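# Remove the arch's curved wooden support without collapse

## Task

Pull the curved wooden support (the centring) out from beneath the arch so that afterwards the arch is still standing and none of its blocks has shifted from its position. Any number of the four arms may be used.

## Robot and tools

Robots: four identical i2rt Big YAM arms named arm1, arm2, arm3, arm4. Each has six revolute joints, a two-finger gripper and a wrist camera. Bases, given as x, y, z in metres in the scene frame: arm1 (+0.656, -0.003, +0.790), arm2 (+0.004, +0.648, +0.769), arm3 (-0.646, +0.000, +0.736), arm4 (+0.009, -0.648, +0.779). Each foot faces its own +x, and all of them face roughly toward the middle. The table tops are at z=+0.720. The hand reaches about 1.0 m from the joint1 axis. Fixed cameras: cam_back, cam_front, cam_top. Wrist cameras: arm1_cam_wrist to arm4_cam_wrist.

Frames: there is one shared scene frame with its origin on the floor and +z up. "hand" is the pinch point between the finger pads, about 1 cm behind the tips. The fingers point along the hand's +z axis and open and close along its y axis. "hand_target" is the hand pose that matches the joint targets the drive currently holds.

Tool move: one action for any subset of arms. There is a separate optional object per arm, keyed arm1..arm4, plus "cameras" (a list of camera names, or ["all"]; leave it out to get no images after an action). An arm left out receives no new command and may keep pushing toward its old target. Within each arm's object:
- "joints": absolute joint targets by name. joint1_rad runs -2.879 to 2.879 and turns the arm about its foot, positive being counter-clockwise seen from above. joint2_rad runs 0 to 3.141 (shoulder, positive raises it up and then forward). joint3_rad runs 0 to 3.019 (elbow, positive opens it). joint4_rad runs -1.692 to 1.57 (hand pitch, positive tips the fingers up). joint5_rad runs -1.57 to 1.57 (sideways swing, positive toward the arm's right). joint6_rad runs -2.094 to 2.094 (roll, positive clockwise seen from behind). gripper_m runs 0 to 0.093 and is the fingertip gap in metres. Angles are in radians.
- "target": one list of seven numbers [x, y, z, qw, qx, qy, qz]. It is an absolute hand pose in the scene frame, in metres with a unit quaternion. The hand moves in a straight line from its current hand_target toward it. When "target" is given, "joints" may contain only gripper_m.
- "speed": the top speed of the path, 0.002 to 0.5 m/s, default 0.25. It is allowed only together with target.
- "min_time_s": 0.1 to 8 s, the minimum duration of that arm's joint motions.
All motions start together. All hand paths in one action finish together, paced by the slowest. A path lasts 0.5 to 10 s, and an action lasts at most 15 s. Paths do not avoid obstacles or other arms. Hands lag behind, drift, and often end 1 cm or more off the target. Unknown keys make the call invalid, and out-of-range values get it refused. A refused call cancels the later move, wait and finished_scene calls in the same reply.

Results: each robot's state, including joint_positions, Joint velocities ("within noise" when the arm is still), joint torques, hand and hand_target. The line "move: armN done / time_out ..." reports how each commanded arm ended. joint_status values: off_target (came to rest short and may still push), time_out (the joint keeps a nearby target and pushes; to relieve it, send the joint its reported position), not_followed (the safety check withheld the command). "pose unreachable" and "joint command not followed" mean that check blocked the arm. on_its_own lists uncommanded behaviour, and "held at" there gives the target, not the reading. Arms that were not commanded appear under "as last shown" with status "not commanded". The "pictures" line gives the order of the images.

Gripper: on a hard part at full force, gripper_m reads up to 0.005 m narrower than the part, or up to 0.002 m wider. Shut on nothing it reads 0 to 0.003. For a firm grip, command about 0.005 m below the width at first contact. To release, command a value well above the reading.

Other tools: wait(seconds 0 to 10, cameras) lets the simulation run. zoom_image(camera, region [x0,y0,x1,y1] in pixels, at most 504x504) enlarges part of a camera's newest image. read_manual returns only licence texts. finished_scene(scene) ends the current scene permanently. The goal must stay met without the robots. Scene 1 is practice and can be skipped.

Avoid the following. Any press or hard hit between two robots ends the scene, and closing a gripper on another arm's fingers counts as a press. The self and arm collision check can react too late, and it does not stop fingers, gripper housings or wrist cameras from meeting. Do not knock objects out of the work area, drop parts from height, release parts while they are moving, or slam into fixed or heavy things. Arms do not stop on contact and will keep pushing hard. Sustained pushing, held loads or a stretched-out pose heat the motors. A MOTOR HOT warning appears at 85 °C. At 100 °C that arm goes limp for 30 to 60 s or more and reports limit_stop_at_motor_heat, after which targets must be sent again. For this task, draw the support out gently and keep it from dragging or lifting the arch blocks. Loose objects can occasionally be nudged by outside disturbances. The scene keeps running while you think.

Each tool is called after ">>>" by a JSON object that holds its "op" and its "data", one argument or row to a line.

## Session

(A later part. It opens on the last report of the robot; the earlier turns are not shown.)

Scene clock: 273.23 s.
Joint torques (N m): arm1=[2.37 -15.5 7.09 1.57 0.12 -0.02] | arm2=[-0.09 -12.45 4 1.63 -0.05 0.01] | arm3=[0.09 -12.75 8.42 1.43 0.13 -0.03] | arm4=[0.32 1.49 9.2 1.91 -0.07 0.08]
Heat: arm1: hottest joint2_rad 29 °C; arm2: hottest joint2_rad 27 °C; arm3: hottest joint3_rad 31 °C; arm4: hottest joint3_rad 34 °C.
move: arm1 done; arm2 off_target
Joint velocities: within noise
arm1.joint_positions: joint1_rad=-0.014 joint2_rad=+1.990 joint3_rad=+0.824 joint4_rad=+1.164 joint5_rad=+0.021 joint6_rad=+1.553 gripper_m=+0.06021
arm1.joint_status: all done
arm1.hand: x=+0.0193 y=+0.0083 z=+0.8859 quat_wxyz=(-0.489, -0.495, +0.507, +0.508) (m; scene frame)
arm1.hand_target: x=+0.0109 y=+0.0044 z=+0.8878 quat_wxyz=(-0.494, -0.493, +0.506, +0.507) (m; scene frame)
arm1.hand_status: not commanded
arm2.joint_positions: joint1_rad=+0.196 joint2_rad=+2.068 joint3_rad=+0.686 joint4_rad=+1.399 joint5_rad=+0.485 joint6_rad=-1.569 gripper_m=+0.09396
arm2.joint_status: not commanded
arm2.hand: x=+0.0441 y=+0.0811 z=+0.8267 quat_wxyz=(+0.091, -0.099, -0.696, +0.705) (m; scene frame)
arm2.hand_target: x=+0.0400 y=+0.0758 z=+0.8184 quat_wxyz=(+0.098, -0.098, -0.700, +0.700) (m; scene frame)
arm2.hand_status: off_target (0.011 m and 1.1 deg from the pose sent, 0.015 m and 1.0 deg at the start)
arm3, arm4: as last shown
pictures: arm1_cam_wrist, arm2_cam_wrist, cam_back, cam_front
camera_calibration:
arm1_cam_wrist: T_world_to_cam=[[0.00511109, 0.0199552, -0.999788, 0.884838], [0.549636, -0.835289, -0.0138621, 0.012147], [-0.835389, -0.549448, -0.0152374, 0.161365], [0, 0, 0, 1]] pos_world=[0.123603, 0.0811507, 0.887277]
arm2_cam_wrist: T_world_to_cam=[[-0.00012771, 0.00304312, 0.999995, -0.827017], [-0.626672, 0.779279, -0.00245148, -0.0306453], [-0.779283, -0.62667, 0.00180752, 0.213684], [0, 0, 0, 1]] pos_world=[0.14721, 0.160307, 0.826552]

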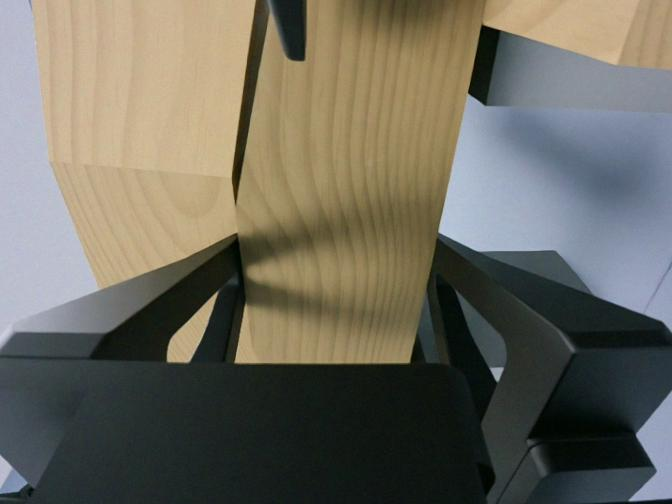

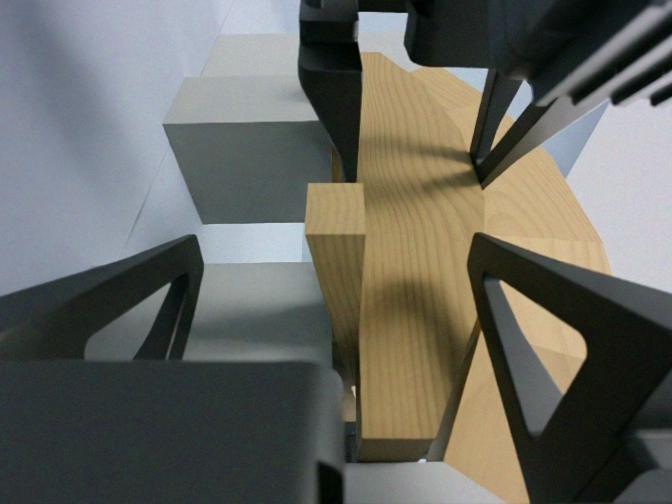

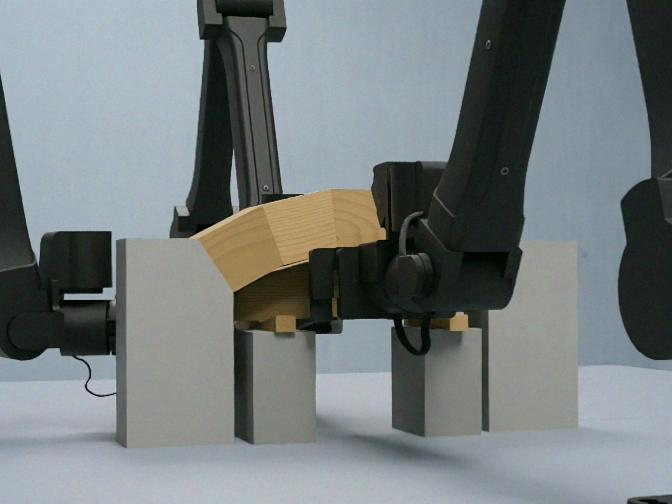

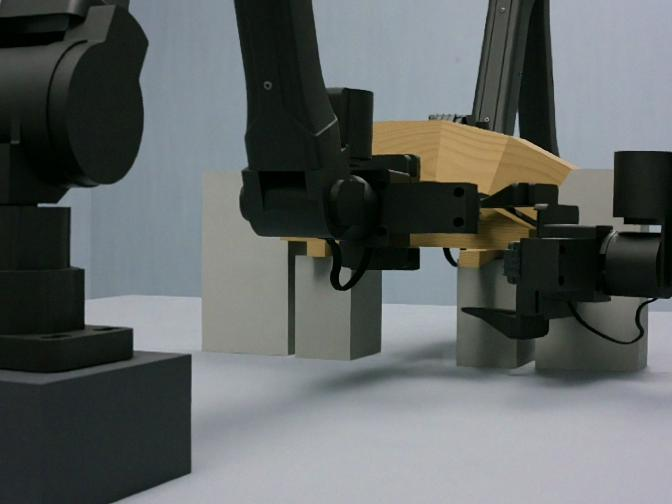

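>>> {"op": "move", "data": {
  "arm1": {"joints": {"gripper_m": 0.052}},
  "arm2": {"joints": {"gripper_m": 0.022}},
  "cameras": ["arm2_cam_wrist"]
}}

>>> {"op": "move", "data": {
  "arm2": {"joints": {"gripper_m": 0.007}},
  "cameras": ["arm1_cam_wrist", "arm2_cam_wrist"]
}}

Scene clock: 280.53 s.
Joint torques (N m): arm1=[2.32 -15.44 7.09 1.58 0.13 -0.07] | arm2=[-0.21 -12.45 4 1.58 -0.06 0.02] | arm3=[-0.09 -12.22 8.16 1.58 0.09 -0.04] | arm4=[0.32 1.49 9.21 1.91 -0.07 0.09]
Heat: arm1: hottest joint2_rad 29 °C; arm2: hottest joint2_rad 27 °C; arm3: hottest joint3_rad 31 °C; arm4: hottest joint3_rad 34 °C.
move: arm1 off_target; arm2 done
Joint velocities: within noise
arm1.joint_positions: joint1_rad=-0.014 joint2_rad=+1.990 joint3_rad=+0.824 joint4_rad=+1.164 joint5_rad=+0.021 joint6_rad=+1.558 gripper_m=+0.05834
arm1.joint_status: gripper_m off_target (ended at +0.05836, target +0.05200)
arm1.hand: x=+0.0193 y=+0.0083 z=+0.8859 quat_wxyz=(-0.491, -0.494, +0.508, +0.507) (m; scene frame)
arm1.hand_target: x=+0.0109 y=+0.0044 z=+0.8877 quat_wxyz=(-0.494, -0.493, +0.506, +0.506) (m; scene frame)
arm1.hand_status: not commanded
arm2.joint_positions: joint1_rad=+0.196 joint2_rad=+2.068 joint3_rad=+0.686 joint4_rad=+1.399 joint5_rad=+0.485 joint6_rad=-1.570 gripper_m=+0.02221
arm2.joint_status: all done
arm2.hand: x=+0.0441 y=+0.0811 z=+0.8267 quat_wxyz=(+0.091, -0.099, -0.696, +0.705) (m; scene frame)
arm2.hand_target: x=+0.0400 y=+0.0758 z=+0.8184 quat_wxyz=(+0.098, -0.098, -0.700, +0.700) (m; scene frame)
arm2.hand_status: not commanded
arm3: as last shown
arm4.joint_positions: joint1_rad=+0.622 joint2_rad=+0.624 joint3_rad=+1.374 joint4_rad=-1.360 joint5_rad=+0.027 joint6_rad=-0.505 gripper_m=+0.09396
arm4.joint_status: not commanded
arm4.hand: x=-0.1300 y=-0.4569 z=+1.3041 quat_wxyz=(-0.306, +0.867, -0.183, -0.347) (m; scene frame)
arm4.hand_target: x=-0.1285 y=-0.4586 z=+1.3185 quat_wxyz=(-0.316, +0.860, -0.182, -0.358) (m; scene frame)
arm4.hand_status: not commanded
pictures: arm2_cam_wrist
camera_calibration:
arm2_cam_wrist: T_world_to_cam=[[0.000638011, 0.00288985, 0.999996, -0.827004], [-0.626674, 0.779279, -0.00185218, -0.0311409], [-0.779281, -0.62667, 0.00230818, 0.21327], [0, 0, 0, 1]] pos_world=[0.14721, 0.160307, 0.82645]

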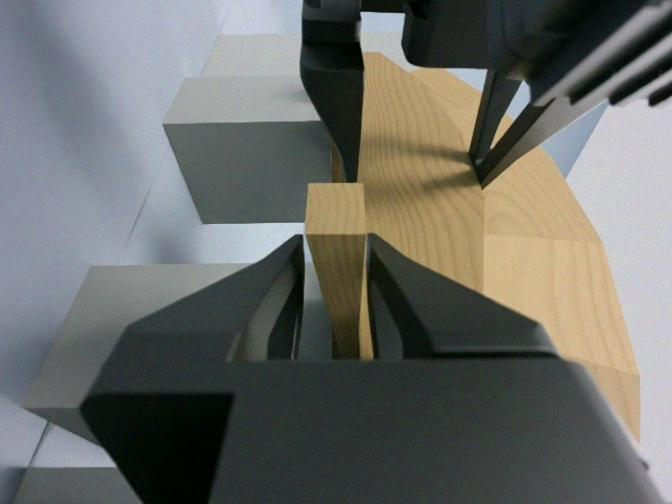

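Scene clock: 281.13 s.
Joint torques (N m): arm1=[2.32 -15.44 7.06 1.59 0.12 -0.08] | arm2=[-0.09 -12.51 3.96 1.58 -0.12 0.18] | arm3=[-0.21 -13.27 8.34 1.44 0.08 0.02] | arm4=[0.32 1.49 9.21 1.89 -0.07 0.09]
Heat: arm1: hottest joint2_rad 29 °C; arm2: hottest joint2_rad 27 °C; arm3: hottest joint3_rad 31 °C; arm4: hottest joint3_rad 34 °C.
move: arm2 off_target
Joint velocities: within noise
arm1, arm4: as last shown
arm1.joint_positions: joint1_rad=-0.014 joint2_rad=+1.989 joint3_rad=+0.824 joint4_rad=+1.164 joint5_rad=+0.021 joint6_rad=+1.558 gripper_m=+0.05834
arm1.hand: x=+0.0193 y=+0.0083 z=+0.8861 quat_wxyz=(-0.491, -0.494, +0.508, +0.507) (m; scene frame)
arm2.joint_positions: joint1_rad=+0.196 joint2_rad=+2.068 joint3_rad=+0.688 joint4_rad=+1.400 joint5_rad=+0.486 joint6_rad=-1.589 gripper_m=+0.01232
arm2.joint_status: gripper_m off_target (ended at +0.01235, target +0.00700)
arm2.hand: x=+0.0439 y=+0.0807 z=+0.8275 quat_wxyz=(+0.098, -0.093, -0.696, +0.705) (m; scene frame)
arm2.hand_target: x=+0.0400 y=+0.0759 z=+0.8183 quat_wxyz=(+0.098, -0.098, -0.700, +0.700) (m; scene frame)
arm2.hand_status: not commanded
arm3.joint_positions: joint1_rad=+0.017 joint2_rad=+1.830 joint3_rad=+0.776 joint4_rad=+1.044 joint5_rad=+0.046 joint6_rad=-0.004 gripper_m=+0.09396
arm3.joint_status: not commanded
arm3.hand: x=-0.0250 y=-0.0078 z=+0.8831 quat_wxyz=(-0.705, -0.013, -0.709, +0.019) (m; scene frame)
arm3.hand_target: x=-0.0117 y=-0.0035 z=+0.8840 quat_wxyz=(-0.707, -0.014, -0.707, +0.014) (m; scene frame)
arm3.hand_status: not commanded
pictures: arm1_cam_wrist, arm2_cam_wrist
camera_calibration:
arm1_cam_wrist: T_world_to_cam=[[0.00457573, 0.0150171, -0.999877, 0.885184], [0.549619, -0.835355, -0.0100309, 0.00875491], [-0.835403, -0.549505, -0.012076, 0.158565], [0, 0, 0, 1]] pos_world=[0.123604, 0.081153, 0.887077]
arm2_cam_wrist: T_world_to_cam=[[0.0187469, 0.000627723, 0.999824, -0.828418], [-0.625187, 0.780394, 0.0112324, -0.041875], [-0.78025, -0.625287, 0.0150224, 0.202314], [0, 0, 0, 1]] pos_world=[0.147206, 0.159703, 0.825703]

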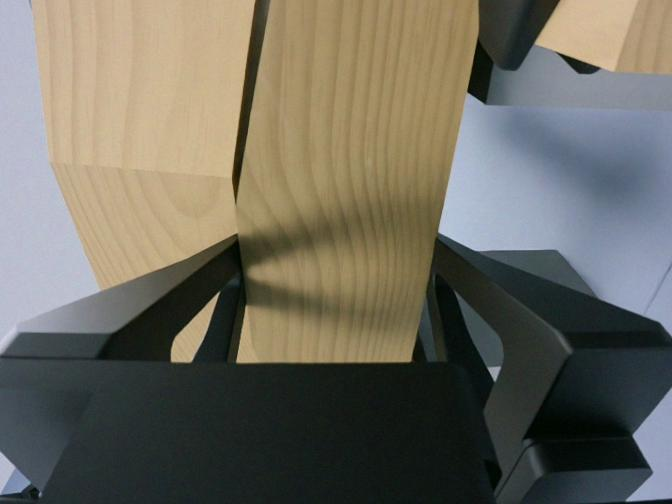

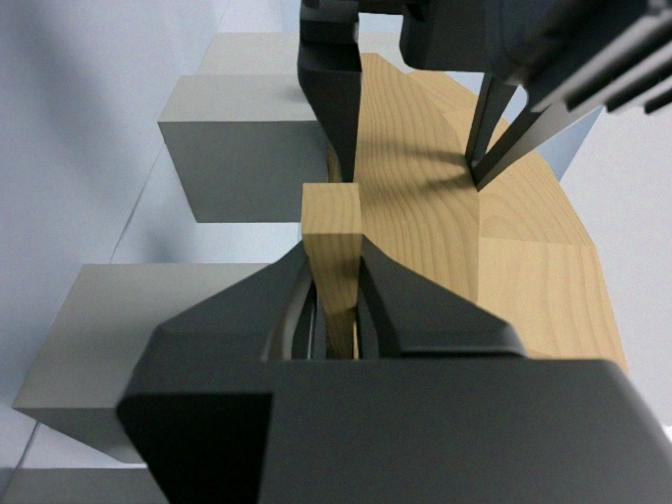

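>>> {"op": "move", "data": {
  "arm2": {"target": [0.049, 0.104, 0.8170, -0.0978, 0.0978, 0.70031, -0.70031], "speed": 0.03},
  "arm3": {"target": [-0.100, 0.000, 0.884, 0.70696, 0.0142, 0.70696, -0.0142], "speed": 0.08},
  "cameras": ["arm1_cam_wrist", "arm2_cam_wrist", "arm3_cam_wrist"]
}}

Scene clock: 294.60 s.
Joint torques (N m): arm1=[2.14 -15.44 7.05 1.59 0.13 -0.08] | arm2=[1.61 -12.92 1.21 2.21 0.29 0.18] | arm3=[0.38 -12.45 4.01 2.54 0.13 0.01] | arm4=[0.32 1.49 9.21 1.91 -0.07 0.08]
Heat: arm1: hottest joint2_rad 29 °C; arm2: hottest joint2_rad 27 °C; arm3: hottest joint3_rad 31 °C; arm4: hottest joint3_rad 35 °C.
move: arm2 off_target; arm3 done
Joint velocities: within noise
arm1, arm4: as last shown
arm1.joint_positions: joint1_rad=-0.014 joint2_rad=+1.989 joint3_rad=+0.825 joint4_rad=+1.164 joint5_rad=+0.021 joint6_rad=+1.558 gripper_m=+0.05834
arm1.hand: x=+0.0192 y=+0.0083 z=+0.8863 quat_wxyz=(-0.491, -0.494, +0.508, +0.507) (m; scene frame)
arm2.joint_positions: joint1_rad=+0.212 joint2_rad=+2.068 joint3_rad=+0.654 joint4_rad=+1.443 joint5_rad=+0.513 joint6_rad=-1.590 gripper_m=+0.01232
arm2.joint_status: not commanded
arm2.hand: x=+0.0459 y=+0.0950 z=+0.8273 quat_wxyz=(+0.101, -0.098, -0.693, +0.707) (m; scene frame)
arm2.hand_target: x=+0.0488 y=+0.1039 z=+0.8172 quat_wxyz=(+0.098, -0.098, -0.700, +0.700) (m; scene frame)
arm2.hand_status: off_target (0.014 m and 1.2 deg from the pose sent, 0.026 m and 0.9 deg at the start)
arm3.joint_positions: joint1_rad=+0.028 joint2_rad=+1.719 joint3_rad=+0.569 joint4_rad=+1.133 joint5_rad=+0.054 joint6_rad=-0.004 gripper_m=+0.09396
arm3.joint_status: not commanded
arm3.hand: x=-0.0972 y=-0.0032 z=+0.8806 quat_wxyz=(-0.703, -0.012, -0.711, +0.018) (m; scene frame)
arm3.hand_target: x=-0.0999 y=+0.0000 z=+0.8841 quat_wxyz=(-0.707, -0.014, -0.707, +0.014) (m; scene frame)
arm3.hand_status: done (0.005 m and 0.9 deg from the pose sent, 0.075 m and 0.7 deg at the start)
pictures: arm1_cam_wrist, arm2_cam_wrist, arm3_cam_wrist
camera_calibration:
arm1_cam_wrist: T_world_to_cam=[[0.00421522, 0.0150157, -0.999878, 0.885329], [0.549616, -0.835355, -0.0102279, 0.00898596], [-0.835407, -0.549506, -0.0117741, 0.158216], [0, 0, 0, 1]] pos_world=[0.123504, 0.081153, 0.887176]
arm2_cam_wrist: T_world_to_cam=[[0.0169444, 0.00855978, 0.99982, -0.828853], [-0.617416, 0.786628, 0.00372907, -0.0465619], [-0.786454, -0.617368, 0.0186139, 0.209351], [0, 0, 0, 1]] pos_world=[0.149941, 0.172968, 0.824981]
arm3_cam_wrist: T_world_to_cam=[[-0.037871, -0.999251, 0.0078926, -0.0138248], [-0.594592, 0.0161853, -0.803865, 0.653209], [0.803135, -0.0351361, -0.59476, 0.729565], [0, 0, 0, 1]] pos_world=[-0.19807, 0.00124722, 0.959117]

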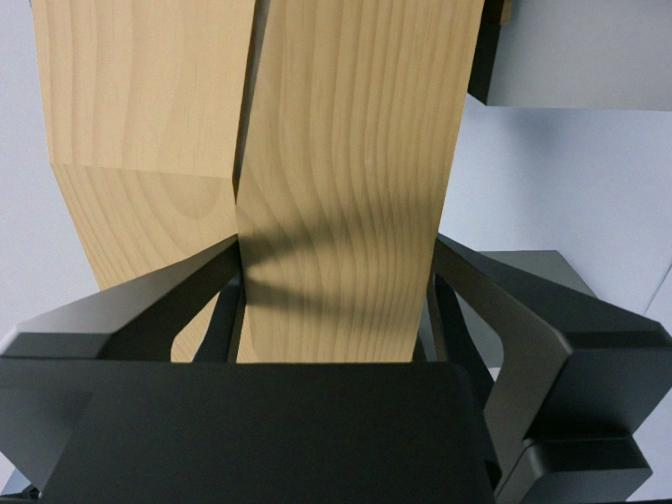

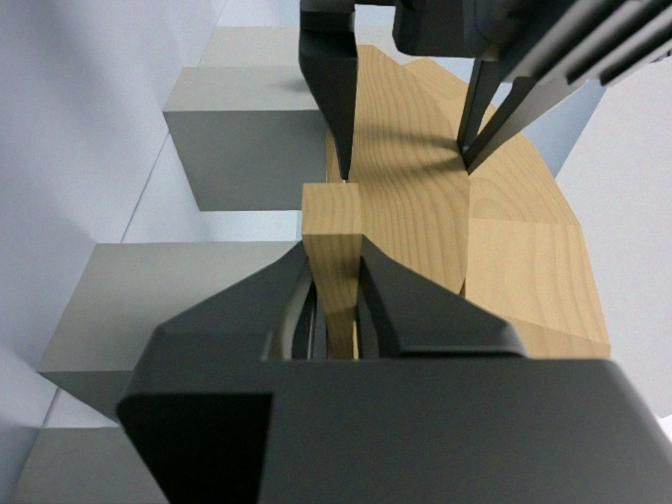

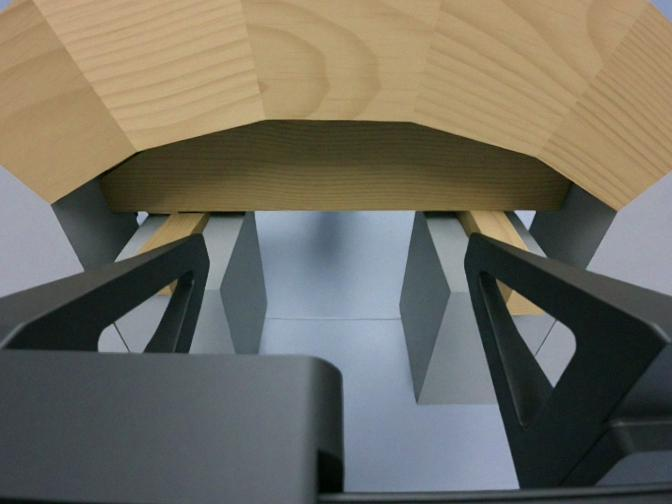

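>>> {"op": "move", "data": {
  "arm2": {"target": [0.069, 0.162, 0.8190, -0.0978, 0.0978, 0.70031, -0.70031], "speed": 0.05},
  "cameras": ["arm1_cam_wrist", "arm2_cam_wrist", "arm3_cam_wrist"]
}}

>>> {"op": "zoom_image", "data": {
  "camera": "arm3_cam_wrist",
  "region": [400, 180, 640, 360]
}}

Scene clock: 316.07 s.
Joint torques (N m): arm1=[2.14 -15.56 7.06 1.63 0.13 -0.15] | arm2=[1.44 -12.1 1.29 2.55 0.11 0.11] | arm3=[0.26 -12.45 4.29 2.45 0.18 -0.01] | arm4=[0.32 1.49 9.21 1.91 -0.07 0.09]
Heat: arm1: hottest joint2_rad 29 °C; arm2: hottest joint2_rad 27 °C; arm3: hottest joint3_rad 29 °C; arm4: hottest joint3_rad 35 °C.
move: arm2 done
Joint velocities: within noise
arm1, arm3, arm4: as last shown
arm1.joint_positions: joint1_rad=-0.014 joint2_rad=+1.989 joint3_rad=+0.825 joint4_rad=+1.163 joint5_rad=+0.021 joint6_rad=+1.565 gripper_m=+0.05834
arm1.hand: x=+0.0192 y=+0.0083 z=+0.8861 quat_wxyz=(-0.492, -0.492, +0.510, +0.505) (m; scene frame)
arm2.joint_positions: joint1_rad=+0.314 joint2_rad=+2.060 joint3_rad=+0.504 joint4_rad=+1.551 joint5_rad=+0.617 joint6_rad=-1.584 gripper_m=+0.01228
arm2.joint_status: not commanded
arm2.hand: x=+0.0660 y=+0.1597 z=+0.8171 quat_wxyz=(+0.104, -0.096, -0.704, +0.696) (m; scene frame)
arm2.hand_target: x=+0.0689 y=+0.1619 z=+0.8190 quat_wxyz=(+0.098, -0.098, -0.701, +0.700) (m; scene frame)
arm2.hand_status: done (0.004 m and 1.0 deg from the pose sent, 0.071 m and 1.2 deg at the start; a joint's target at an end of its range on 13 of 55 steps)
arm3.hand: x=-0.0974 y=-0.0032 z=+0.8805 quat_wxyz=(-0.702, -0.012, -0.711, +0.019) (m; scene frame)
arm3.hand_target: x=-0.1000 y=+0.0000 z=+0.8840 quat_wxyz=(-0.707, -0.014, -0.707, +0.014) (m; scene frame)
pictures: arm1_cam_wrist, arm2_cam_wrist, arm3_cam_wrist
camera_calibration:
arm1_cam_wrist: T_world_to_cam=[[0.0047436, 0.00741896, -0.999961, 0.885257], [0.549622, -0.835406, -0.0035908, 0.00310164], [-0.8354, -0.549584, -0.00804046, 0.154905], [0, 0, 0, 1]] pos_world=[0.123503, 0.0811566, 0.886479]
arm2_cam_wrist: T_world_to_cam=[[0.0198237, -0.0231472, 0.999536, -0.814476], [-0.616043, 0.787124, 0.0304462, -0.107063], [-0.787463, -0.61636, 0.00134405, 0.279321], [0, 0, 0, 1]] pos_world=[0.170146, 0.237581, 0.816982]
arm3_cam_wrist: T_world_to_cam=[[-0.0378674, -0.999251, 0.00790611, -0.01384], [-0.594881, 0.016185, -0.80365, 0.652807], [0.802921, -0.0351354, -0.595049, 0.729821], [0, 0, 0, 1]] pos_world=[-0.198169, 0.00124722, 0.959018]

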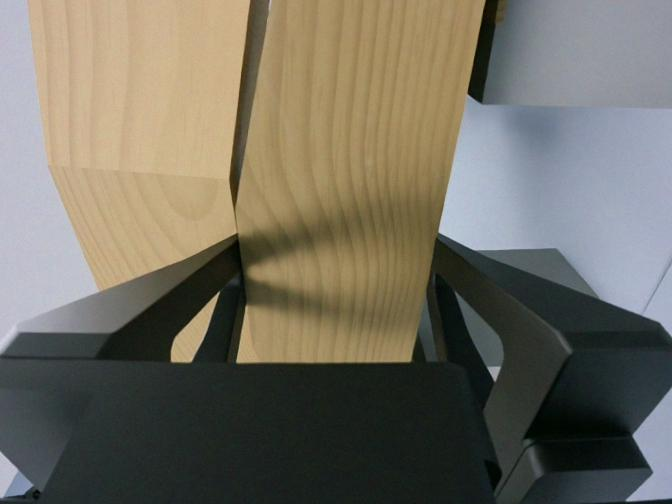

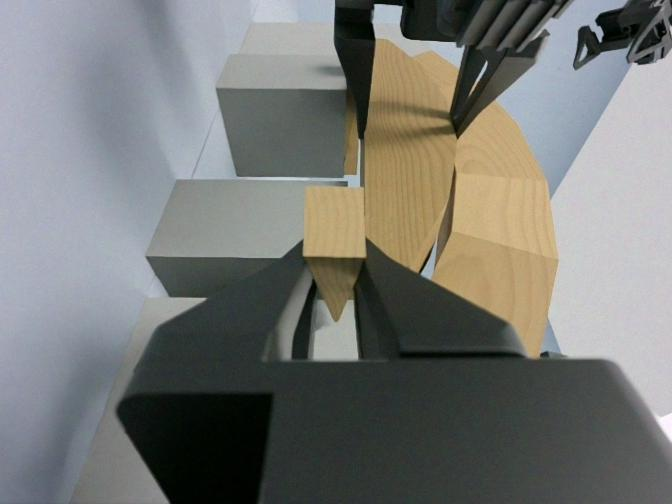

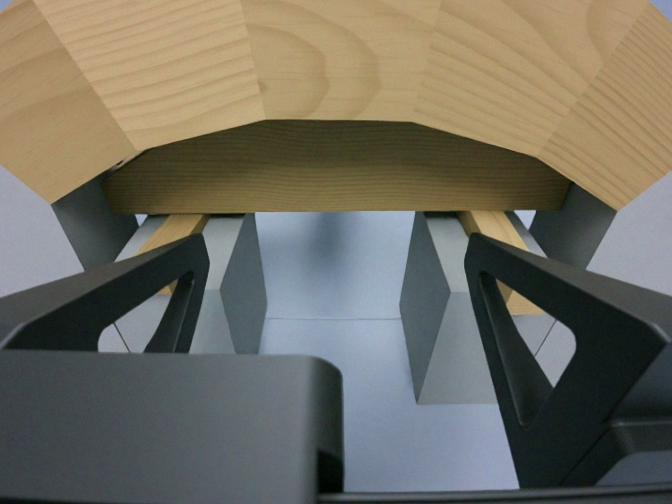

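Scaled by 2.100 from the camera's 672x504 image, which has a finer 960x720 frame.

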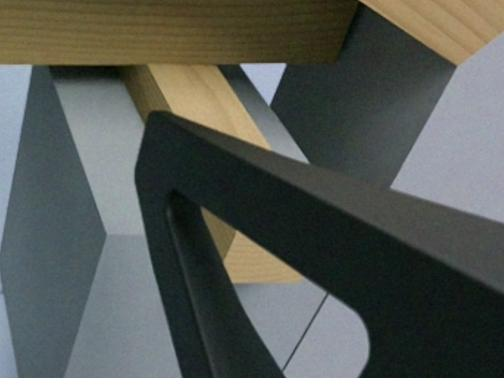

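>>> {"op": "move", "data": {
  "arm2": {"target": [0.19, 0.31, 0.86, -0.0978, 0.0978, 0.70031, -0.70031], "speed": 0.15},
  "arm3": {"target": [-0.130, -0.089, 0.846, 0.70696, 0.0142, 0.70696, -0.0142], "speed": 0.1, "joints": {"gripper_m": 0.05}},
  "cameras": ["arm3_cam_wrist", "cam_front"]
}}

Scene clock: 348.57 s.
Joint torques (N m): arm1=[2.32 -15.5 7.02 1.62 0.13 -0.14] | arm2=[1.44 -10.99 1.05 1.42 0.09 -0.02] | arm3=[-0.73 -10.7 3.23 2.61 -0.07 -0.05] | arm4=[0.32 1.49 9.2 1.91 -0.07 0.09]
Heat: arm1: hottest joint2_rad 29 °C; arm2: hottest joint2_rad 27 °C; arm3: hottest joint3_rad 28 °C; arm4: hottest joint3_rad 35 °C.
move: arm2 done; arm3 done
Joint velocities: within noise
arm1, arm4: as last shown
arm2.joint_positions: joint1_rad=+0.916 joint2_rad=+1.887 joint3_rad=+0.349 joint4_rad=+1.551 joint5_rad=+1.219 joint6_rad=-1.579 gripper_m=+0.01228
arm2.joint_status: not commanded
arm2.hand: x=+0.1887 y=+0.3073 z=+0.8577 quat_wxyz=(+0.098, -0.102, -0.700, +0.700) (m; scene frame)
arm2.hand_target: x=+0.1899 y=+0.3100 z=+0.8599 quat_wxyz=(+0.098, -0.098, -0.700, +0.700) (m; scene frame)
arm2.hand_status: done (0.004 m and 0.5 deg from the pose sent, 0.199 m and 1.0 deg at the start; a joint's target at an end of its range on 34 of 60 steps)
arm3.joint_positions: joint1_rad=-0.214 joint2_rad=+1.813 joint3_rad=+0.512 joint4_rad=+1.305 joint5_rad=-0.192 joint6_rad=-0.004 gripper_m=+0.05012
arm3.joint_status: all done
arm3.hand: x=-0.1272 y=-0.0878 z=+0.8532 quat_wxyz=(-0.710, -0.011, -0.704, +0.017) (m; scene frame)
arm3.hand_target: x=-0.1301 y=-0.0890 z=+0.8461 quat_wxyz=(-0.707, -0.014, -0.707, +0.014) (m; scene frame)
arm3.hand_status: done (0.008 m and 0.7 deg from the pose sent, 0.098 m and 0.9 deg at the start)
pictures: arm3_cam_wrist, cam_front
camera_calibration:
arm3_cam_wrist: T_world_to_cam=[[-0.0337862, -0.999398, 0.00791026, -0.0987252], [-0.578097, 0.0130859, -0.815863, 0.62671], [0.815268, -0.0321378, -0.578191, 0.722041], [0, 0, 0, 1]] pos_world=[-0.229693, -0.083662, 0.929568]

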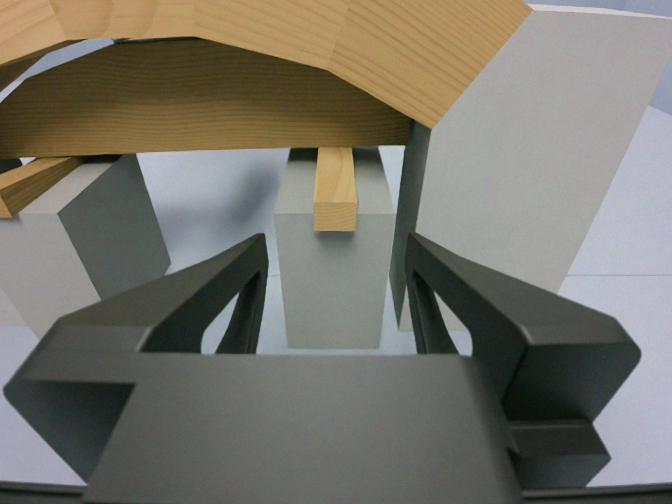

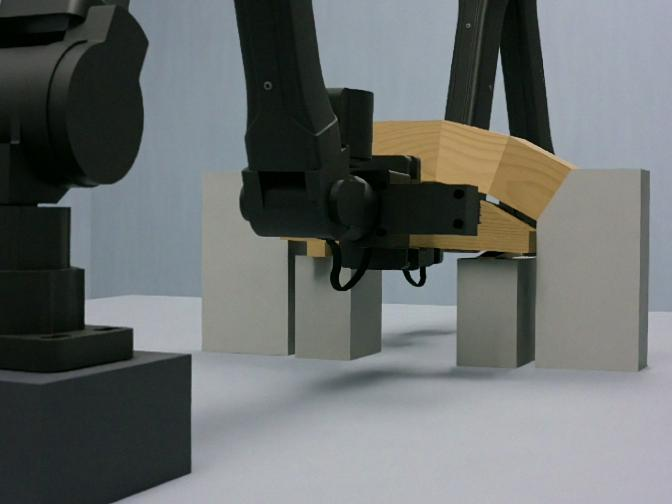

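>>> {"op": "move", "data": {
  "arm3": {"target": [-0.069, -0.0915, 0.8385, 0.70696, 0.0142, 0.70696, -0.0142], "speed": 0.06},
  "cameras": ["arm3_cam_wrist"]
}}

>>> {"op": "move", "data": {
  "arm3": {"joints": {"gripper_m": 0.024}},
  "cameras": ["arm3_cam_wrist"]
}}

Scene clock: 365.63 s.
Joint torques (N m): arm1=[2.37 -15.44 7.02 1.63 0.12 -0.14] | arm2=[1.49 -10.93 1.03 1.4 0.1 0] | arm3=[0.09 -12.1 5.89 1.58 0.16 0.01] | arm4=[0.32 1.44 9.21 1.91 -0.07 0.09]
Heat: arm1: hottest joint2_rad 29 °C; arm2: hottest joint2_rad 27 °C; arm3: hottest joint3_rad 27 °C; arm4: hottest joint3_rad 35 °C.
move: arm3 done
Joint velocities: within noise
arm1, arm2, arm4: as last shown
arm2.joint_positions: joint1_rad=+0.916 joint2_rad=+1.887 joint3_rad=+0.349 joint4_rad=+1.551 joint5_rad=+1.219 joint6_rad=-1.580 gripper_m=+0.01228
arm2.hand_target: x=+0.1900 y=+0.3100 z=+0.8599 quat_wxyz=(+0.098, -0.098, -0.700, +0.700) (m; scene frame)
arm3.joint_positions: joint1_rad=-0.196 joint2_rad=+1.902 joint3_rad=+0.649 joint4_rad=+1.250 joint5_rad=-0.171 joint6_rad=-0.004 gripper_m=+0.05012
arm3.joint_status: not commanded
arm3.hand: x=-0.0786 y=-0.0926 z=+0.8421 quat_wxyz=(-0.708, -0.012, -0.706, +0.018) (m; scene frame)
arm3.hand_target: x=-0.0694 y=-0.0915 z=+0.8384 quat_wxyz=(-0.707, -0.014, -0.707, +0.014) (m; scene frame)
arm3.hand_status: done (0.010 m and 0.5 deg from the pose sent, 0.060 m and 0.7 deg at the start)
pictures: arm3_cam_wrist
camera_calibration:
arm3_cam_wrist: T_world_to_cam=[[-0.0375285, -0.999273, 0.00677208, -0.101092], [-0.582785, 0.0163809, -0.812462, 0.642919], [0.81176, -0.0344371, -0.582975, 0.67936], [0, 0, 0, 1]] pos_world=[-0.180587, -0.0881545, 0.919082]

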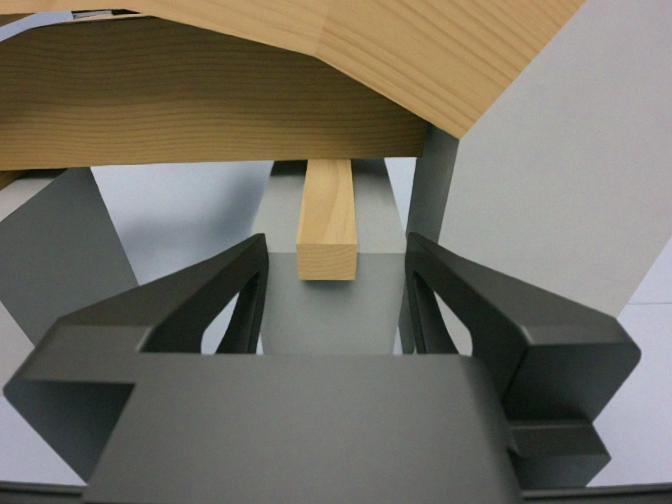

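Scene clock: 366.33 s.
Joint torques (N m): arm1=[2.43 -15.44 7.08 1.63 0.14 -0.16] | arm2=[1.44 -10.81 1.03 1.4 0.1 0] | arm3=[0.5 -11.58 5.89 1.65 0.15 -0.01] | arm4=[0.26 1.49 9.21 1.91 -0.07 0.09]
Heat: arm1: hottest joint2_rad 29 °C; arm2: hottest joint2_rad 27 °C; arm3: hottest joint3_rad 27 °C; arm4: hottest joint3_rad 35 °C.
move: arm3 done
Joint velocities: within noise
arm1.joint_positions: joint1_rad=-0.014 joint2_rad=+1.989 joint3_rad=+0.825 joint4_rad=+1.162 joint5_rad=+0.021 joint6_rad=+1.568 gripper_m=+0.05834
arm1.joint_status: not commanded
arm1.hand: x=+0.0192 y=+0.0083 z=+0.8859 quat_wxyz=(-0.493, -0.492, +0.511, +0.504) (m; scene frame)
arm1.hand_target: x=+0.0109 y=+0.0044 z=+0.8876 quat_wxyz=(-0.493, -0.494, +0.506, +0.506) (m; scene frame)
arm1.hand_status: not commanded
arm2, arm4: as last shown
arm3.joint_positions: joint1_rad=-0.195 joint2_rad=+1.902 joint3_rad=+0.649 joint4_rad=+1.250 joint5_rad=-0.171 joint6_rad=-0.004 gripper_m=+0.02414
arm3.joint_status: all done
arm3.hand: x=-0.0785 y=-0.0919 z=+0.8421 quat_wxyz=(-0.708, -0.012, -0.706, +0.018) (m; scene frame)
arm3.hand_target: x=-0.0694 y=-0.0915 z=+0.8385 quat_wxyz=(-0.707, -0.014, -0.707, +0.014) (m; scene frame)
arm3.hand_status: not commanded
pictures: arm3_cam_wrist
camera_calibration:
arm3_cam_wrist: T_world_to_cam=[[-0.0363675, -0.999316, 0.00667597, -0.100297], [-0.582887, 0.0157854, -0.8124, 0.642842], [0.811739, -0.0334363, -0.583062, 0.679459], [0, 0, 0, 1]] pos_world=[-0.180487, -0.0876574, 0.919082]

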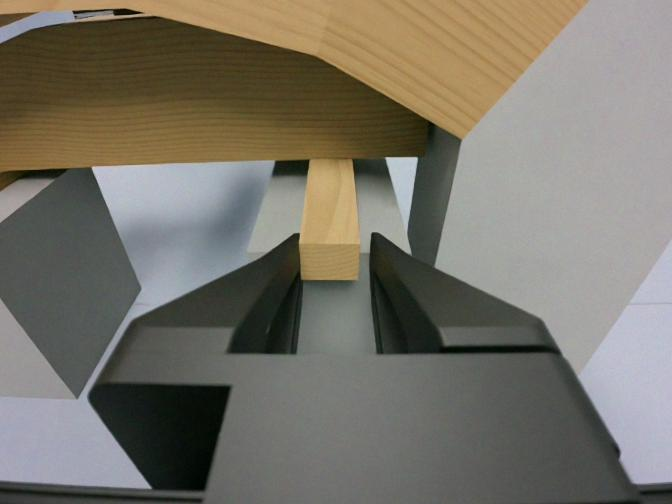

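>>> {"op": "move", "data": {
  "arm3": {"joints": {"gripper_m": 0.017}},
  "cameras": ["arm3_cam_wrist"]
}}

>>> {"op": "move", "data": {
  "arm1": {"target": [0.024, 0.0038, 0.8876, 0.49341, 0.49341, -0.5065, -0.5065], "speed": 0.02},
  "cameras": ["arm1_cam_wrist", "arm3_cam_wrist", "cam_back"]
}}

Scene clock: 372.07 s.
Joint torques (N m): arm1=[2.37 -15.44 7.04 1.66 0.13 -0.18] | arm2=[1.55 -10.81 1.05 1.44 0.11 0] | arm3=[0.32 -11.69 5.76 1.5 0.18 -0.02] | arm4=[0.32 1.49 9.21 1.91 -0.07 0.09]
Heat: arm1: hottest joint2_rad 29 °C; arm2: hottest joint2_rad 27 °C; arm3: hottest joint3_rad 27 °C; arm4: hottest joint3_rad 35 °C.
move: arm3 done
Joint velocities: within noise
arm1, arm2, arm4: as last shown
arm1.hand_target: x=+0.0109 y=+0.0044 z=+0.8876 quat_wxyz=(-0.493, -0.493, +0.506, +0.506) (m; scene frame)
arm3.joint_positions: joint1_rad=-0.193 joint2_rad=+1.902 joint3_rad=+0.649 joint4_rad=+1.250 joint5_rad=-0.171 joint6_rad=-0.004 gripper_m=+0.01827
arm3.joint_status: all done
arm3.hand: x=-0.0784 y=-0.0911 z=+0.8421 quat_wxyz=(-0.708, -0.012, -0.706, +0.017) (m; scene frame)
arm3.hand_target: x=-0.0694 y=-0.0913 z=+0.8385 quat_wxyz=(-0.707, -0.014, -0.707, +0.014) (m; scene frame)
arm3.hand_status: not commanded
pictures: arm3_cam_wrist
camera_calibration:
arm3_cam_wrist: T_world_to_cam=[[-0.0348668, -0.999369, 0.00670549, -0.0992586], [-0.582888, 0.0148852, -0.812416, 0.642825], [0.811804, -0.0322349, -0.58304, 0.6795], [0, 0, 0, 1]] pos_world=[-0.180386, -0.086861, 0.919082]

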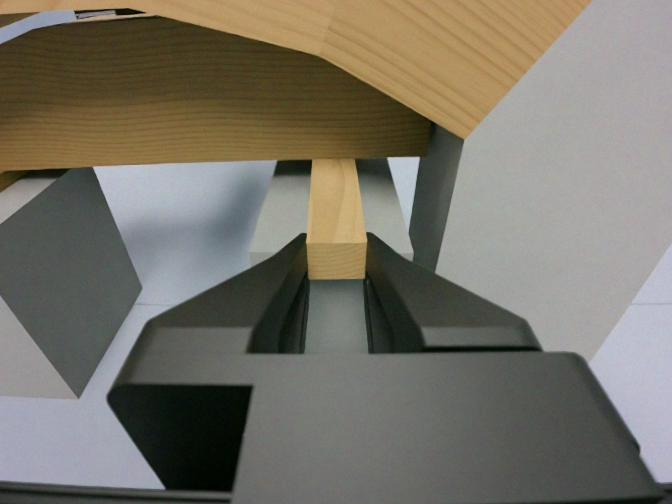

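Scene clock: 373.20 s.
Joint torques (N m): arm1=[2.2 -16.85 3.92 2.43 0.17 -0.18] | arm2=[1.49 -10.87 1.09 1.43 0.08 0.01] | arm3=[-0.32 -11.93 5.87 1.51 0.15 -0.04] | arm4=[0.32 1.49 9.2 1.91 -0.07 0.09]
Heat: arm1: hottest joint2_rad 29 °C; arm2: hottest joint2_rad 27 °C; arm3: hottest joint3_rad 27 °C; arm4: hottest joint3_rad 35 °C.
move: arm1 done
Joint velocities: within noise
arm1.joint_positions: joint1_rad=-0.014 joint2_rad=+1.989 joint3_rad=+0.823 joint4_rad=+1.162 joint5_rad=+0.021 joint6_rad=+1.569 gripper_m=+0.05834
arm1.joint_status: not commanded
arm1.hand: x=+0.0200 y=+0.0081 z=+0.8850 quat_wxyz=(-0.493, -0.492, +0.511, +0.504) (m; scene frame)
arm1.hand_target: x=+0.0239 y=+0.0038 z=+0.8875 quat_wxyz=(-0.493, -0.494, +0.507, +0.506) (m; scene frame)
arm1.hand_status: done (0.006 m and 0.7 deg from the pose sent, 0.007 m and 0.6 deg at the start)
arm2, arm3: as last shown
arm3.joint_positions: joint1_rad=-0.193 joint2_rad=+1.902 joint3_rad=+0.649 joint4_rad=+1.250 joint5_rad=-0.171 joint6_rad=-0.004 gripper_m=+0.01813
arm3.hand_target: x=-0.0694 y=-0.0914 z=+0.8385 quat_wxyz=(-0.707, -0.014, -0.707, +0.014) (m; scene frame)
arm4.joint_positions: joint1_rad=+0.622 joint2_rad=+0.624 joint3_rad=+1.374 joint4_rad=-1.360 joint5_rad=+0.027 joint6_rad=-0.505 gripper_m=+0.09396
arm4.joint_status: not commanded
arm4.hand: x=-0.1300 y=-0.4569 z=+1.3041 quat_wxyz=(-0.306, +0.867, -0.183, -0.347) (m; scene frame)
arm4.hand_target: x=-0.1285 y=-0.4586 z=+1.3185 quat_wxyz=(-0.316, +0.860, -0.182, -0.358) (m; scene frame)
arm4.hand_status: not commanded
pictures: arm1_cam_wrist, arm3_cam_wrist, cam_back
camera_calibration:
arm1_cam_wrist: T_world_to_cam=[[0.00772651, 0.00351945, -0.999964, 0.88421], [0.549635, -0.835404, 0.00130664, -0.00184464], [-0.835369, -0.549625, -0.00838917, 0.155763], [0, 0, 0, 1]] pos_world=[0.124302, 0.0809585, 0.885487]
arm3_cam_wrist: T_world_to_cam=[[-0.0348668, -0.999369, 0.00670549, -0.0992586], [-0.582888, 0.0148852, -0.812416, 0.642825], [0.811804, -0.0322349, -0.58304, 0.6795], [0, 0, 0, 1]] pos_world=[-0.180386, -0.086861, 0.919082]

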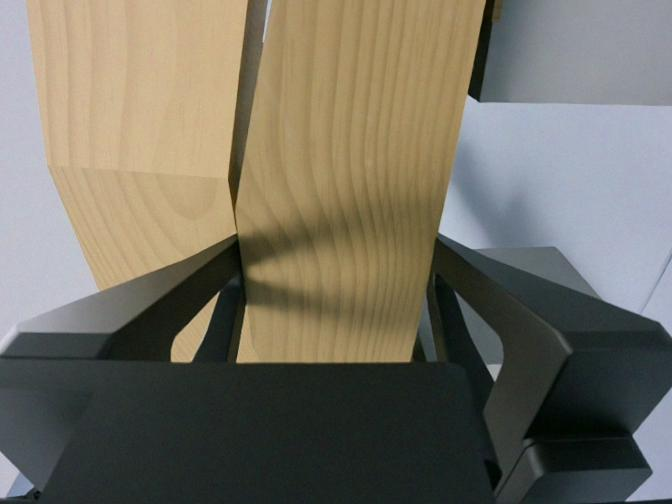

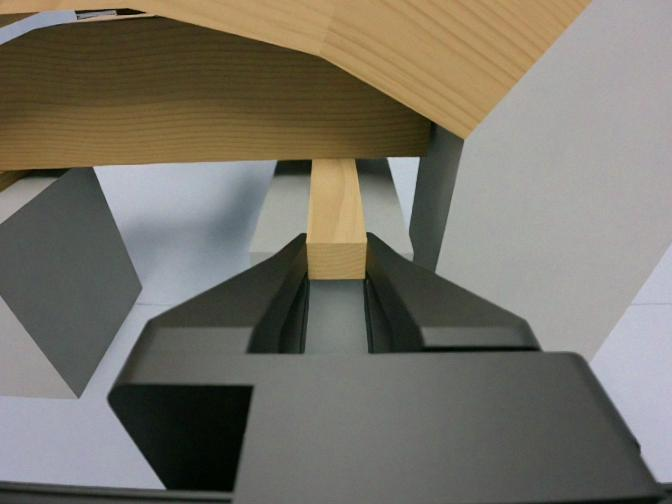

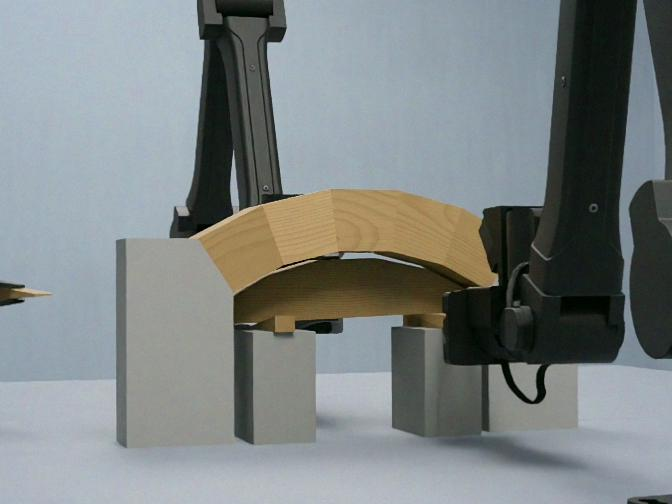

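>>> {"op": "move", "data": {
  "arm3": {"joints": {"gripper_m": 0.012}},
  "arm1": {"target": [0.038, 0.0032, 0.8876, 0.49341, 0.49341, -0.5065, -0.5065], "speed": 0.02},
  "cameras": ["arm1_cam_wrist", "arm3_cam_wrist", "cam_back"]
}}

Scene clock: 383.00 s.
Joint torques (N m): arm1=[2.49 -16.26 3.66 2.54 0.15 -0.33] | arm2=[1.55 -10.87 1.05 1.44 0.11 0.01] | arm3=[-0.32 -11.81 5.94 1.37 0.14 -0.04] | arm4=[0.32 1.49 9.21 1.91 -0.07 0.08]
Heat: arm1: hottest joint2_rad 30 °C; arm2: hottest joint2_rad 27 °C; arm3: hottest joint3_rad 27 °C; arm4: hottest joint3_rad 35 °C.
move: arm1 done; arm3 off_target
Joint velocities: within noise
arm1.joint_positions: joint1_rad=-0.014 joint2_rad=+1.974 joint3_rad=+0.782 joint4_rad=+1.184 joint5_rad=+0.023 joint6_rad=+1.582 gripper_m=+0.05834
arm1.joint_status: not commanded
arm1.hand: x=+0.0338 y=+0.0083 z=+0.8840 quat_wxyz=(-0.495, -0.489, +0.516, +0.500) (m; scene frame)
arm1.hand_target: x=+0.0379 y=+0.0033 z=+0.8876 quat_wxyz=(-0.493, -0.493, +0.507, +0.506) (m; scene frame)
arm1.hand_status: done (0.008 m and 1.4 deg from the pose sent, 0.019 m and 0.7 deg at the start)
arm2, arm4: as last shown
arm3.joint_positions: joint1_rad=-0.193 joint2_rad=+1.902 joint3_rad=+0.649 joint4_rad=+1.250 joint5_rad=-0.171 joint6_rad=-0.004 gripper_m=+0.01813
arm3.joint_status: gripper_m off_target (ended at +0.01812, target +0.01200)
arm3.hand: x=-0.0784 y=-0.0911 z=+0.8421 quat_wxyz=(-0.708, -0.012, -0.706, +0.017) (m; scene frame)
arm3.hand_target: x=-0.0694 y=-0.0914 z=+0.8385 quat_wxyz=(-0.707, -0.014, -0.707, +0.014) (m; scene frame)
arm3.hand_status: not commanded
pictures: arm1_cam_wrist, arm3_cam_wrist, cam_back
camera_calibration:
arm1_cam_wrist: T_world_to_cam=[[0.0103655, -0.00941653, -0.999902, 0.88304], [0.54797, -0.836388, 0.0135572, -0.019997], [-0.836434, -0.548056, -0.0035096, 0.163068], [0, 0, 0, 1]] pos_world=[0.1382, 0.0809604, 0.883797]
arm3_cam_wrist: T_world_to_cam=[[-0.0348668, -0.999369, 0.00670549, -0.0992586], [-0.582888, 0.0148852, -0.812416, 0.642825], [0.811804, -0.0322349, -0.58304, 0.6795], [0, 0, 0, 1]] pos_world=[-0.180386, -0.086861, 0.919082]

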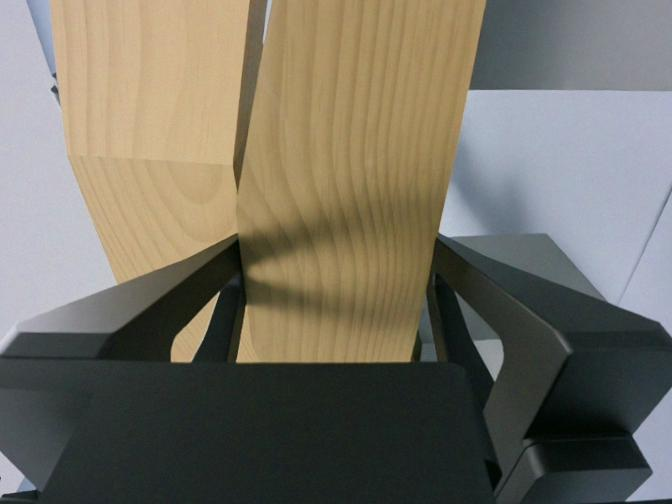

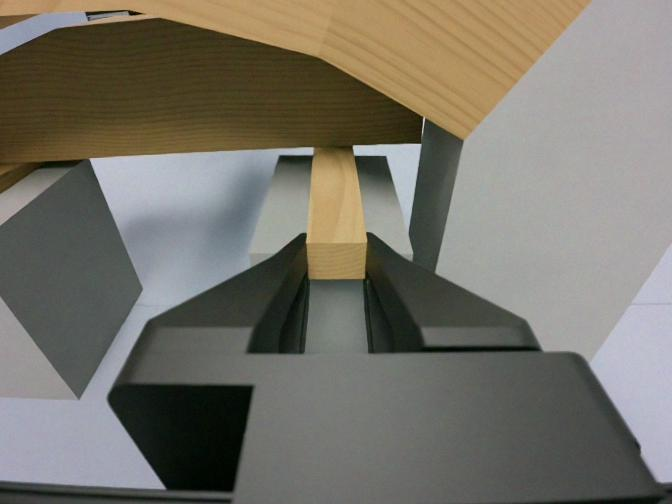

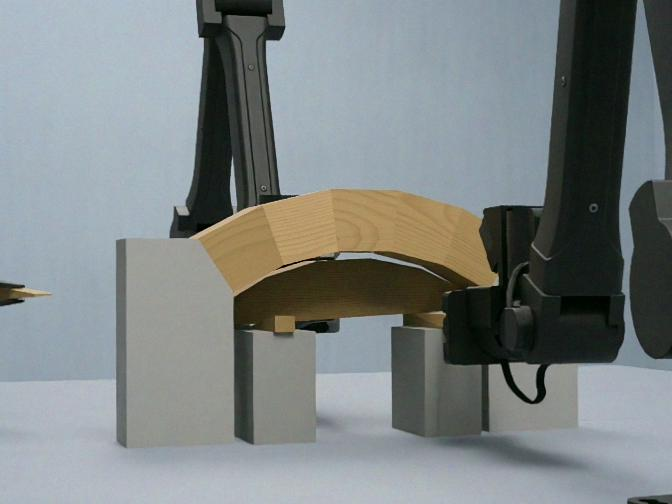

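>>> {"op": "move", "data": {
  "arm1": {"target": [0.058, 0.0024, 0.8876, 0.49341, 0.49341, -0.5065, -0.5065], "speed": 0.025},
  "cameras": ["arm1_cam_wrist", "arm3_cam_wrist", "cam_back"]
}}

Scene clock: 397.13 s.
Joint torques (N m): arm1=[2.55 -15.79 3.45 2.54 0.03 -0.37] | arm2=[1.55 -10.81 1.06 1.44 0.11 0.02] | arm3=[-0.15 -12.16 5.61 1.61 0.18 -0.01] | arm4=[0.32 1.49 9.21 1.91 -0.07 0.08]
Heat: arm1: hottest joint2_rad 30 °C; arm2: hottest joint2_rad 27 °C; arm3: hottest joint3_rad 27 °C; arm4: hottest joint3_rad 35 °C.
move: arm1 done
Joint velocities: within noise
arm1.joint_positions: joint1_rad=-0.013 joint2_rad=+1.952 joint3_rad=+0.723 joint4_rad=+1.219 joint5_rad=+0.029 joint6_rad=+1.588 gripper_m=+0.05834
arm1.joint_status: not commanded
arm1.hand: x=+0.0542 y=+0.0088 z=+0.8827 quat_wxyz=(-0.494, -0.487, +0.519, +0.499) (m; scene frame)
arm1.hand_target: x=+0.0579 y=+0.0026 z=+0.8876 quat_wxyz=(-0.493, -0.493, +0.507, +0.506) (m; scene frame)
arm1.hand_status: done (0.009 m and 1.8 deg from the pose sent, 0.025 m and 1.4 deg at the start)
arm2, arm3, arm4: as last shown
arm3.joint_positions: joint1_rad=-0.193 joint2_rad=+1.902 joint3_rad=+0.650 joint4_rad=+1.250 joint5_rad=-0.171 joint6_rad=-0.004 gripper_m=+0.01812
arm3.hand: x=-0.0781 y=-0.0911 z=+0.8424 quat_wxyz=(-0.708, -0.011, -0.706, +0.017) (m; scene frame)
pictures: arm1_cam_wrist, arm3_cam_wrist, cam_back
camera_calibration:
arm1_cam_wrist: T_world_to_cam=[[0.0127702, -0.015164, -0.999803, 0.881426], [0.543739, -0.839024, 0.0196705, -0.0359741], [-0.839157, -0.543883, -0.00246926, 0.179577], [0, 0, 0, 1]] pos_world=[0.158998, 0.0808517, 0.882404]
arm3_cam_wrist: T_world_to_cam=[[-0.0348379, -0.999369, 0.00690182, -0.099528], [-0.582243, 0.014683, -0.812882, 0.643631], [0.812268, -0.0323377, -0.582387, 0.678925], [0, 0, 0, 1]] pos_world=[-0.180187, -0.0869608, 0.91928]

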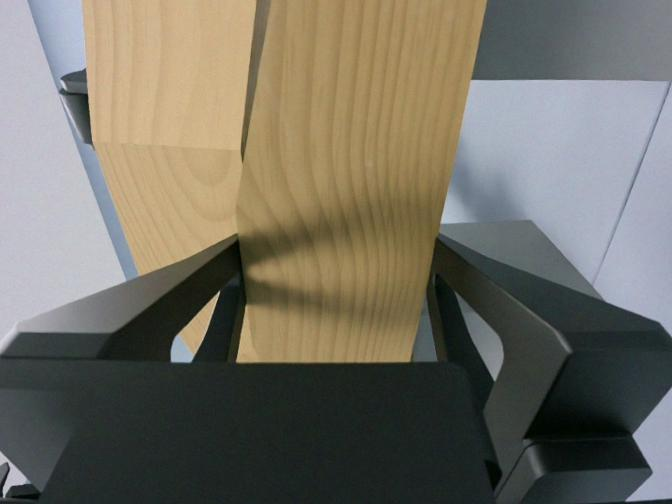

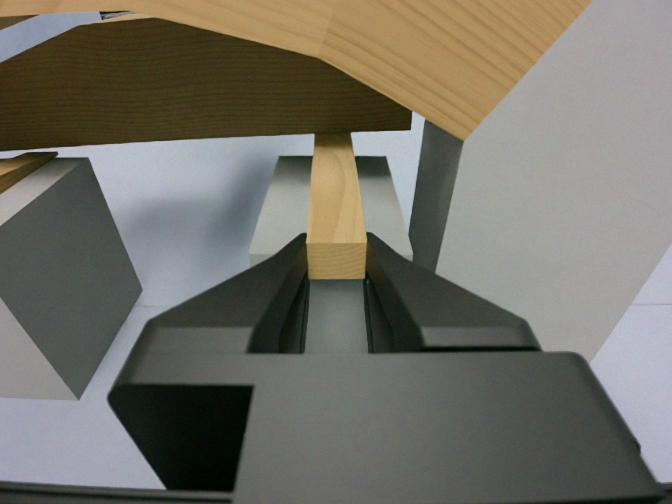

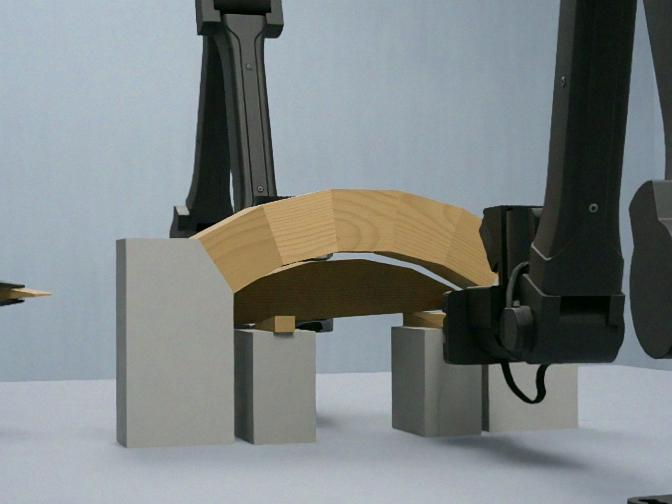

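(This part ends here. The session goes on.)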